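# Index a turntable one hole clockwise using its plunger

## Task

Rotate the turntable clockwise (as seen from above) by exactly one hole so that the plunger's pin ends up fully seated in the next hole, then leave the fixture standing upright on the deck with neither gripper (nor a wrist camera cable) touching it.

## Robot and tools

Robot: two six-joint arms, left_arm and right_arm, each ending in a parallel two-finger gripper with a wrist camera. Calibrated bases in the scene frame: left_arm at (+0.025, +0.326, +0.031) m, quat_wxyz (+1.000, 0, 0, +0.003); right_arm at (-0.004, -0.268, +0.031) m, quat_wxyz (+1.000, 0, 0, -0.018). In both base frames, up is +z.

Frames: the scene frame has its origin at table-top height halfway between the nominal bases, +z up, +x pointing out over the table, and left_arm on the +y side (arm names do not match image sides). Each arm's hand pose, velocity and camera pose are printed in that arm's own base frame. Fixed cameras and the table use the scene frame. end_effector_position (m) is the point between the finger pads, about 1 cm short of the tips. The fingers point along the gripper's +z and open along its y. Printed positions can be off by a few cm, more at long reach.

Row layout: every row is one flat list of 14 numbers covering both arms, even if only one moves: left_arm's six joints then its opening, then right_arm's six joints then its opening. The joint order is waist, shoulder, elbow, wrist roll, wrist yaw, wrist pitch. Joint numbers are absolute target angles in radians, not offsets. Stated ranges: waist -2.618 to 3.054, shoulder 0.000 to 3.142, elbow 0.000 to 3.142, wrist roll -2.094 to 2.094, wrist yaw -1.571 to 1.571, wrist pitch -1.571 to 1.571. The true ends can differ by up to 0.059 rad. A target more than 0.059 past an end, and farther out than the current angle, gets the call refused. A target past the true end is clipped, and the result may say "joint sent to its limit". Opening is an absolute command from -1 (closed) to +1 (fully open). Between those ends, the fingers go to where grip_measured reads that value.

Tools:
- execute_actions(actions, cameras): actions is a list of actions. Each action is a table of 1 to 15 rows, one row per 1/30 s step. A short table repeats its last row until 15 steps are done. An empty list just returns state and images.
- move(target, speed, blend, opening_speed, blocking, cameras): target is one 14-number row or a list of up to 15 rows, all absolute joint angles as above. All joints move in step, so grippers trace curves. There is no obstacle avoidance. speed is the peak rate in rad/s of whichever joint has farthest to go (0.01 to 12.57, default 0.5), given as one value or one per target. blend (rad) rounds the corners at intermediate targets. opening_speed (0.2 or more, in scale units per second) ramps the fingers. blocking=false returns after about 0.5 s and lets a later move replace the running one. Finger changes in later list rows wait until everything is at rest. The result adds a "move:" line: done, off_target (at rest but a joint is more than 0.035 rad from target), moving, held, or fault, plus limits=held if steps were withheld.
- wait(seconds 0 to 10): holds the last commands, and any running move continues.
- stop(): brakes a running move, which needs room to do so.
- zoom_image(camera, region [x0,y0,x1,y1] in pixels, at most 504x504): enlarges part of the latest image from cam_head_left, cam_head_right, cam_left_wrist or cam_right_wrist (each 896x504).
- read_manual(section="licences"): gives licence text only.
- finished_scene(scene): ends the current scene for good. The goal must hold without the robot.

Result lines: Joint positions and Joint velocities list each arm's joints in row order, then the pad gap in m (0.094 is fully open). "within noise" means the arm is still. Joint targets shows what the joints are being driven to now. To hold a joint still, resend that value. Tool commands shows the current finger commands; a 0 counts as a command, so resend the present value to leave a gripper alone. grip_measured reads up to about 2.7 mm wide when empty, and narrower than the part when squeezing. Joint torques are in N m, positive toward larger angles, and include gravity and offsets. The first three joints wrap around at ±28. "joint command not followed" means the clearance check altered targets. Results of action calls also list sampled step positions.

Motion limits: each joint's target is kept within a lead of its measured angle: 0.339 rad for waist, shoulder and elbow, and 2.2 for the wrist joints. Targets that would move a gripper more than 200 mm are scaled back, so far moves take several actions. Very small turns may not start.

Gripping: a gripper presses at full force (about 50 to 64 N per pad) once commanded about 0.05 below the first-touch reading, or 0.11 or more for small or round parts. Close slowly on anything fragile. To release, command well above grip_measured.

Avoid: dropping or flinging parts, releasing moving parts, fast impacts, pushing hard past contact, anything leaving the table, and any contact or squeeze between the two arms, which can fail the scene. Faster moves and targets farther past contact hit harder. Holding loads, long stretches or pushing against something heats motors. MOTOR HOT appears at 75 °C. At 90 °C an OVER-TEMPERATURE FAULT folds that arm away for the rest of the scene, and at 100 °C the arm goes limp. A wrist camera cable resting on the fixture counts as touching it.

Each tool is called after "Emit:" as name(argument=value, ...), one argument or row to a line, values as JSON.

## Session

Emit:
execute_actions(
  actions=[],
  cameras=["cam_head_left"],
)

Emit:
zoom_image(
  camera="cam_head_left",
  region=[370, 240, 530, 380],
)

Scene clock: 0.00 s.
left_arm: end_effector_position=(+0.3789, +0.0005, +0.1416) grip_measured=+1.000 end_effector_quat_wxyz=(+0.682, -0.014, +0.730, +0.047) | right_arm: end_effector_position=(+0.3580, -0.0478, +0.1413) grip_measured=+1.000 end_effector_quat_wxyz=(+0.679, +0.114, +0.720, -0.089)
Joint names: [waist, shoulder, elbow, wrist roll, wrist yaw, wrist pitch]
Joint positions: left_arm=[-0.079 1.56 0.222 0.039 -0.166 1.272 0.094] | right_arm=[0.009 1.506 0.165 0.047 0.296 1.275 0.094]
Joint velocities: within noise
Joint torques (N m): no reading
Heat: left arm: 31 °C; right arm: 29 °C.
Joint targets: left_arm=[-0.079 1.557 0.226 0.038 -0.166 1.267] | right_arm=[0.009 1.502 0.170 0.046 0.296 1.270]
Tool commands: left_gripper/opening=+1.0 right_gripper/opening=+1.0
Images, in order (width x height): cam_head_left 896x504.

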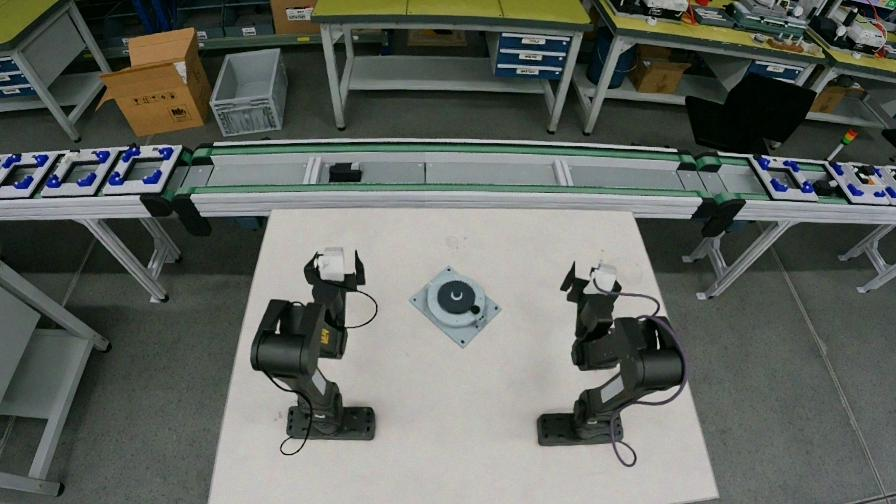

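Scaled by 3.150 from the camera's 896x504 image, which has a finer 1280x720 frame.

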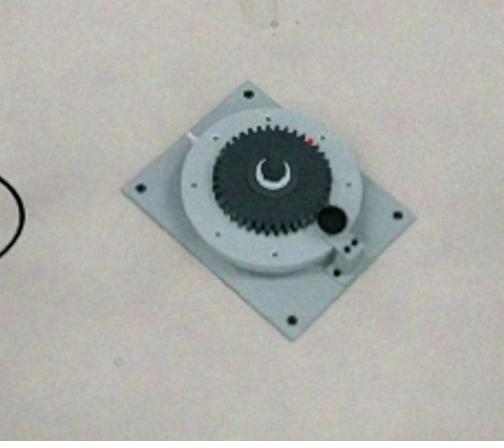

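Emit:
move(
  target=[
    [-0.40, 1.85, 1.80, -0.55, 0.0, -1.30, 0.0, 0.30, 1.60, 0.165, -0.02, 0.0, 1.23, 0.0],
    [-0.751, 2.290, 2.134, -1.125, 0.0, -1.42, 0.0, 0.541, 1.746, 0.163, -0.109, -0.268, 1.184, 0.0],
  ],
  speed=1.0,
  blend=0.1,
  cameras=["cam_left_wrist", "cam_right_wrist"],
)

Emit:
zoom_image(
  camera="cam_left_wrist",
  region=[340, 180, 600, 400],
)

Scene clock: 39.63 s.
left_arm: end_effector_position=(+0.3220, -0.3042, +0.0902) grip_measured=+0.001 end_effector_quat_wxyz=(-0.001, -0.177, +0.984, -0.003) | right_arm: end_effector_position=(+0.2772, +0.2176, +0.0459) grip_measured=+0.002 end_effector_quat_wxyz=(+0.523, -0.324, +0.756, +0.224)
Joint names: [waist, shoulder, elbow, wrist roll, wrist yaw, wrist pitch]
Joint positions: left_arm=[-0.757 2.274 2.108 -1.113 0.005 -1.401 0.047] | right_arm=[0.533 1.732 0.165 -0.099 -0.258 1.193 0.047]
Joint velocities: within noise
Joint torques (N m): left_arm=[0.49 -11.6 7.28 -0.09 -0.05 0.18] | right_arm=[0.66 -3.9 3.97 -0.08 -0.17 1.63]
Heat: left arm: 31 °C; right arm: 32 °C.
Joint targets: left_arm=[-0.751 2.290 2.134 -1.125 0.000 -1.420] | right_arm=[0.541 1.746 0.163 -0.109 -0.268 1.184]
move: done
Images, in order (width x height): cam_left_wrist 896x504, cam_right_wrist 896x504.

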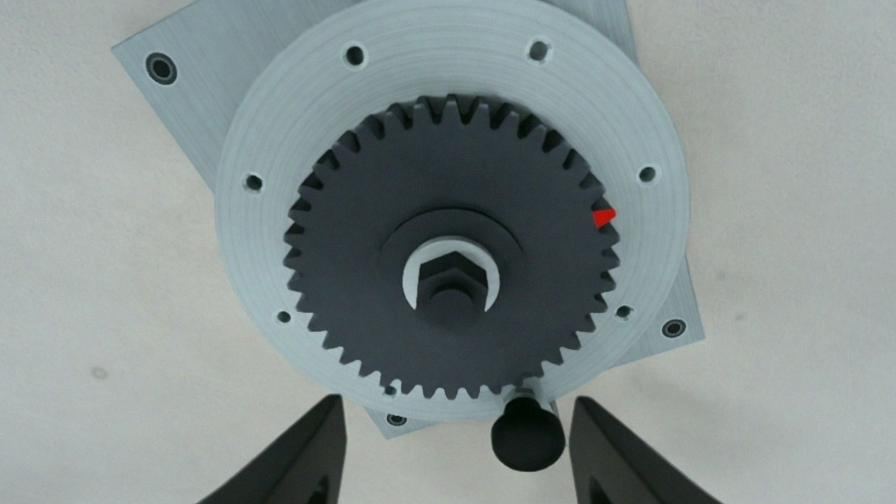

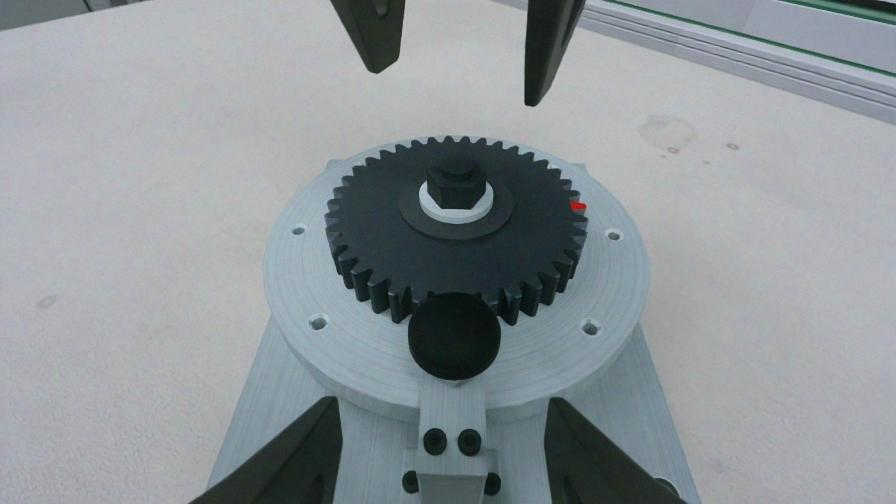

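Scaled by 1.938 from the camera's 896x504 image, which has a finer 1280x720 frame.

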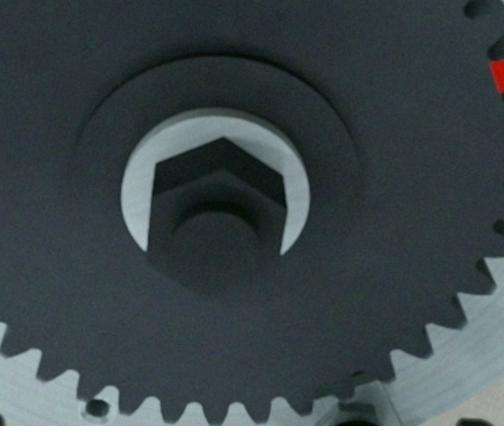

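Emit:
move(
  target=[-0.744, 2.302, 1.935, -0.992, 0.0, -1.221, -0.1, 0.577, 1.924, 0.312, -0.077, -0.210, 1.249, 0.0],
  speed=0.22,
  cameras=["cam_left_wrist", "cam_right_wrist"],
)

Emit:
zoom_image(
  camera="cam_left_wrist",
  region=[320, 300, 620, 500],
)

Emit:
zoom_image(
  camera="cam_right_wrist",
  region=[320, 180, 580, 380],
)

Scene clock: 104.10 s.
left_arm: end_effector_position=(+0.3249, -0.3030, +0.0484) grip_measured=-0.099 end_effector_quat_wxyz=(+0.000, -0.126, +0.992, -0.004) | right_arm: end_effector_position=(+0.3032, +0.2410, +0.0310) grip_measured=+0.002 end_effector_quat_wxyz=(+0.521, -0.323, +0.759, +0.222)
Joint names: [waist, shoulder, elbow, wrist roll, wrist yaw, wrist pitch]
Joint positions: left_arm=[-0.751 2.279 1.95 -1.002 0.005 -1.236 0.042] | right_arm=[0.568 1.906 0.3 -0.086 -0.221 1.229 0.047]
Joint velocities: within noise
Joint torques (N m): left_arm=[0.51 -10.93 4.1 0.14 -0.05 0.55] | right_arm=[0.81 -5.01 5.12 0.11 0.08 1.9]
Heat: left arm: 34 °C; right arm: 32 °C.
Joint targets: left_arm=[-0.744 2.302 1.935 -0.992 0.000 -1.221] | right_arm=[0.577 1.924 0.312 -0.077 -0.210 1.249]
move: done
Images, in order (width x height): cam_left_wrist 896x504, cam_right_wrist 896x504.

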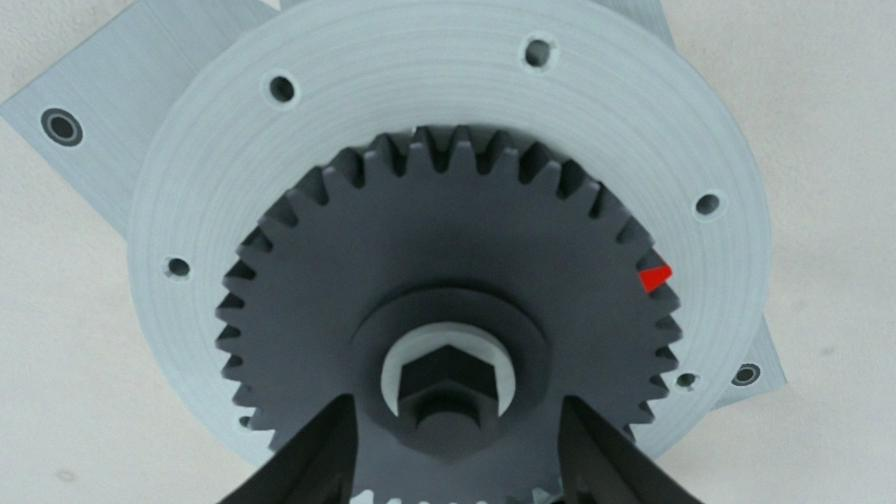

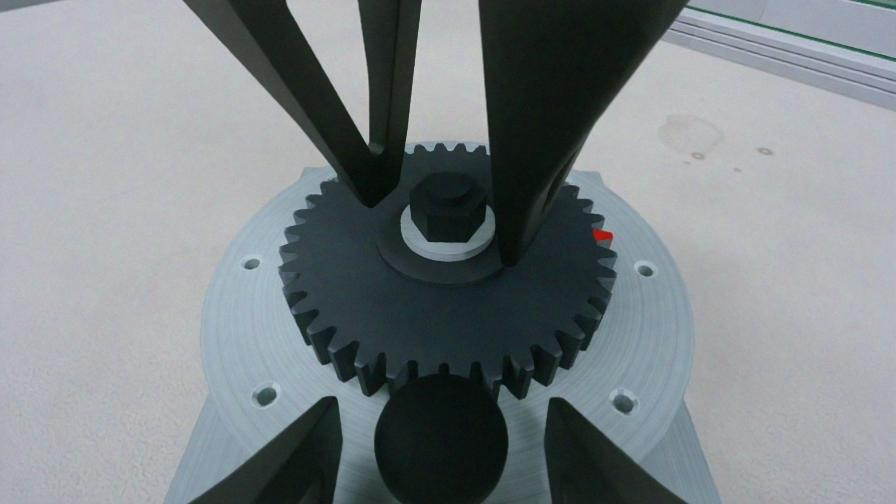

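Scaled by 1.680 from the camera's 896x504 image, which has a finer 1280x720 frame.

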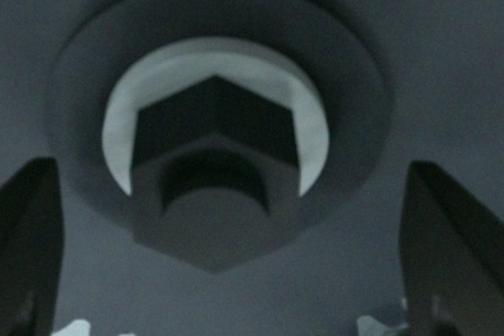

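Scaled by 1.938 from the camera's 896x504 image, which has a finer 1280x720 frame.

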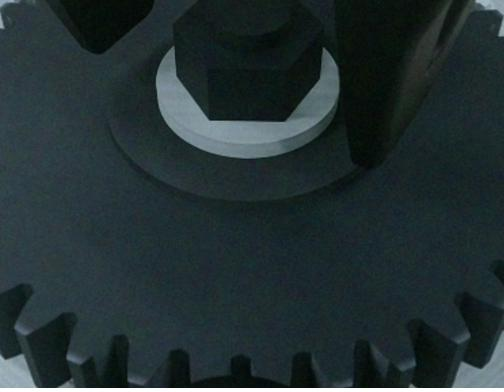

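Emit:
move(
  target=[
    [-0.744, 2.302, 1.935, -0.992, 0.0, -1.221, -0.85, 0.577, 1.924, 0.312, -0.077, -0.210, 1.249, -0.8],
    [-0.744, 2.302, 1.935, -0.992, 0.0, -1.221, -0.85, 0.577, 1.862, 0.312, -0.077, -0.210, 1.55, -0.8],
    [-0.744, 2.302, 1.935, -0.198, 0.0, -1.221, -0.85, 0.577, 1.862, 0.312, -0.077, -0.210, 1.55, -0.8],
  ],
  speed=[0.3, 0.4, 0.5],
  opening_speed=0.5,
  cameras=["cam_left_wrist", "cam_right_wrist"],
)

Scene clock: 145.93 s.
left_arm: end_effector_position=(+0.3233, -0.3003, +0.0484) grip_measured=-0.639 end_effector_quat_wxyz=(-0.003, +0.265, +0.964, +0.001) | right_arm: end_effector_position=(+0.3046, +0.2419, +0.0395) grip_measured=-0.485 end_effector_quat_wxyz=(+0.537, -0.320, +0.748, +0.224)
Joint names: [waist, shoulder, elbow, wrist roll, wrist yaw, wrist pitch]
Joint positions: left_arm=[-0.751 2.279 1.95 -0.214 0.001 -1.247 0.017] | right_arm=[0.57 1.906 0.293 -0.084 -0.217 1.275 0.024]
Joint velocities: within noise
Joint torques (N m): left_arm=[0.54 -10.92 4.05 0.19 -0.01 0.7] | right_arm=[0.61 -9.89 5.78 0.11 0.01 4.22]
Heat: left arm: 34 °C; right arm: 41 °C.
Joint targets: left_arm=[-0.744 2.302 1.935 -0.198 0.000 -1.221] | right_arm=[0.577 1.862 0.312 -0.077 -0.210 1.550]
move: off_target (right_arm); right_arm: the wrist pitch is farthest, 0.275 rad from its target
Images, in order (width x height): cam_left_wrist 896x504, cam_right_wrist 896x504.

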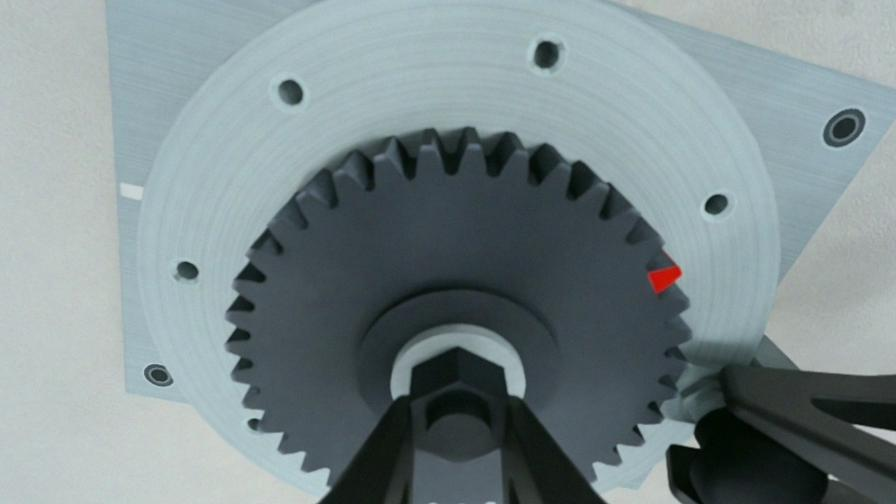

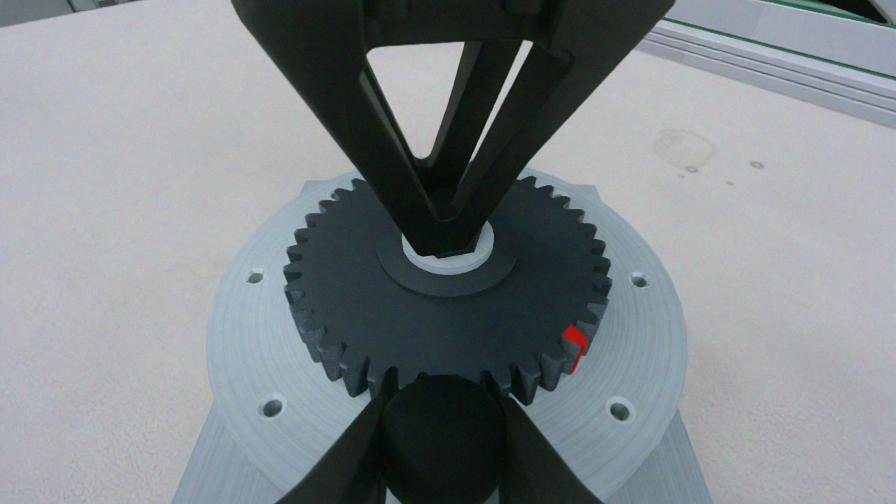

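Emit:
move(
  target=[-0.744, 2.302, 1.935, -0.198, 0.0, -1.221, -0.85, 0.577, 1.924, 0.312, -0.077, -0.210, 1.218, -0.8],
  speed=0.4,
  cameras=["cam_right_wrist"],
)

Scene clock: 151.77 s.
left_arm: end_effector_position=(+0.3233, -0.3003, +0.0484) grip_measured=-0.639 end_effector_quat_wxyz=(-0.003, +0.267, +0.964, +0.001) | right_arm: end_effector_position=(+0.3032, +0.2410, +0.0310) grip_measured=-0.485 end_effector_quat_wxyz=(+0.521, -0.322, +0.759, +0.221)
Joint names: [waist, shoulder, elbow, wrist roll, wrist yaw, wrist pitch]
Joint positions: left_arm=[-0.751 2.279 1.95 -0.21 0.001 -1.247 0.017] | right_arm=[0.57 1.908 0.299 -0.084 -0.217 1.233 0.024]
Joint velocities: within noise
Joint torques (N m): left_arm=[0.53 -10.92 4.07 0.16 -0.01 0.7] | right_arm=[0.57 -5.11 5.2 0.09 0.02 1.61]
Heat: left arm: 34 °C; right arm: 47 °C.
Joint targets: left_arm=[-0.744 2.302 1.935 -0.198 0.000 -1.221] | right_arm=[0.577 1.924 0.312 -0.077 -0.210 1.218]
move: done
Images, in order (width x height): cam_right_wrist 896x504.

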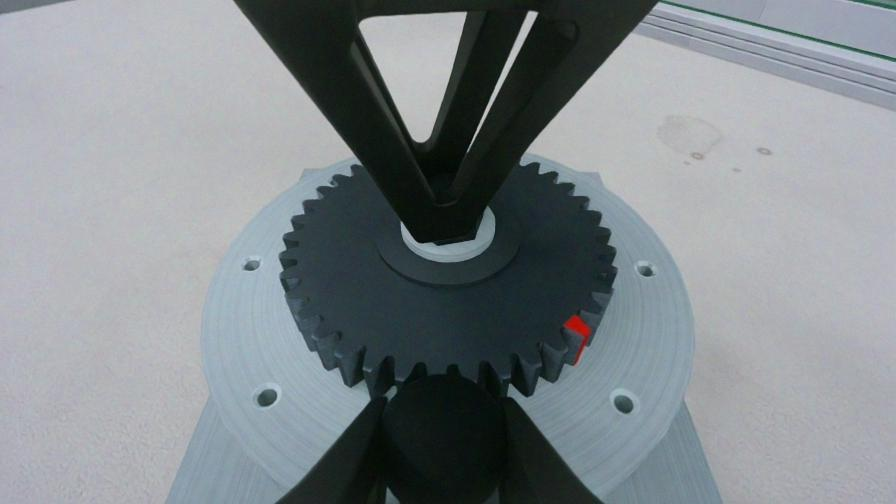

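Emit:
move(
  target=[
    [-0.744, 2.302, 1.935, -0.198, 0.0, -1.221, 0.0, 0.577, 1.924, 0.312, -0.077, -0.210, 1.218, 0.0],
    [-0.744, 2.280, 2.134, -0.198, 0.0, -1.420, 0.0, 0.541, 1.746, 0.163, -0.109, -0.268, 1.184, 0.0],
  ],
  speed=0.4,
  opening_speed=0.7,
  cameras=["cam_left_wrist", "cam_right_wrist"],
)

Emit:
zoom_image(
  camera="cam_right_wrist",
  region=[250, 120, 650, 500],
)

Scene clock: 163.83 s.
left_arm: end_effector_position=(+0.3245, -0.3014, +0.0890) grip_measured=-0.001 end_effector_quat_wxyz=(+0.000, +0.268, +0.963, +0.000) | right_arm: end_effector_position=(+0.2725, +0.2216, +0.0359) grip_measured=-0.002 end_effector_quat_wxyz=(+0.509, -0.331, +0.762, +0.227)
Joint names: [waist, shoulder, elbow, wrist roll, wrist yaw, wrist pitch]
Joint positions: left_arm=[-0.751 2.279 2.111 -0.208 0.001 -1.404 0.047] | right_arm=[0.55 1.767 0.17 -0.099 -0.258 1.195 0.047]
Joint velocities: within noise
Joint torques (N m): left_arm=[0.54 -12.94 7.01 0.12 0 0.2] | right_arm=[-0.99 -6.83 3.38 -0.07 -0.17 1.62]
Heat: left arm: 34 °C; right arm: 41 °C.
Joint targets: left_arm=[-0.744 2.280 2.134 -0.198 0.000 -1.420] | right_arm=[0.541 1.746 0.163 -0.109 -0.268 1.184]
move: done
Images, in order (width x height): cam_left_wrist 896x504, cam_right_wrist 896x504.

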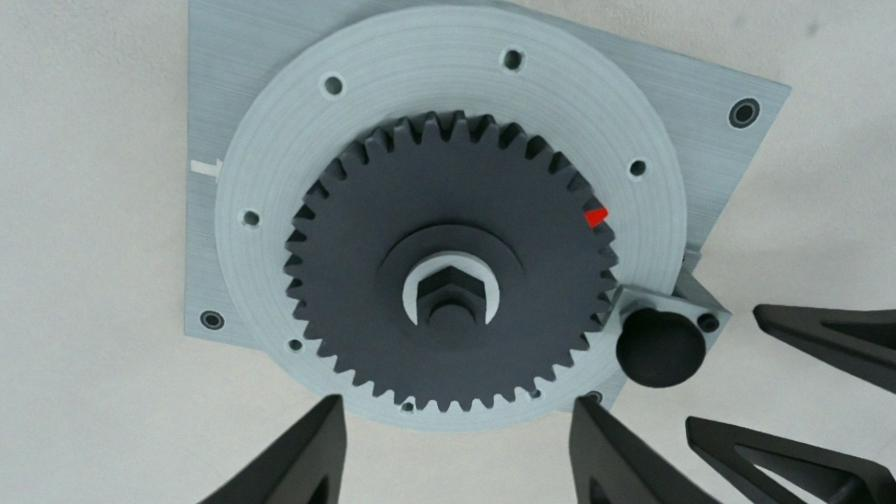

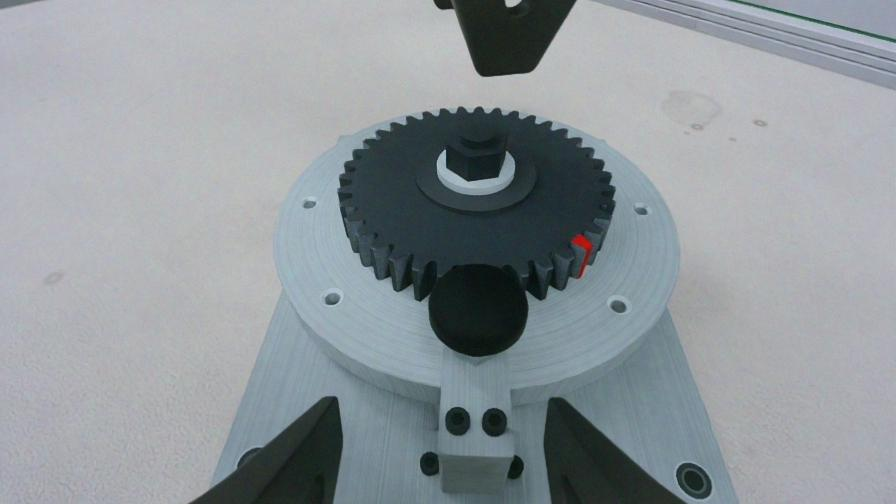

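Scaled by 1.260 from the camera's 896x504 image, which has a finer 1280x720 frame.

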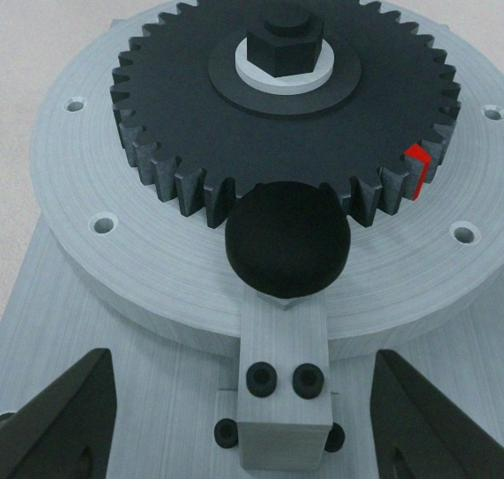

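Emit:
finished_scene(
  scene=2,
)

The scene is finished: the task was done.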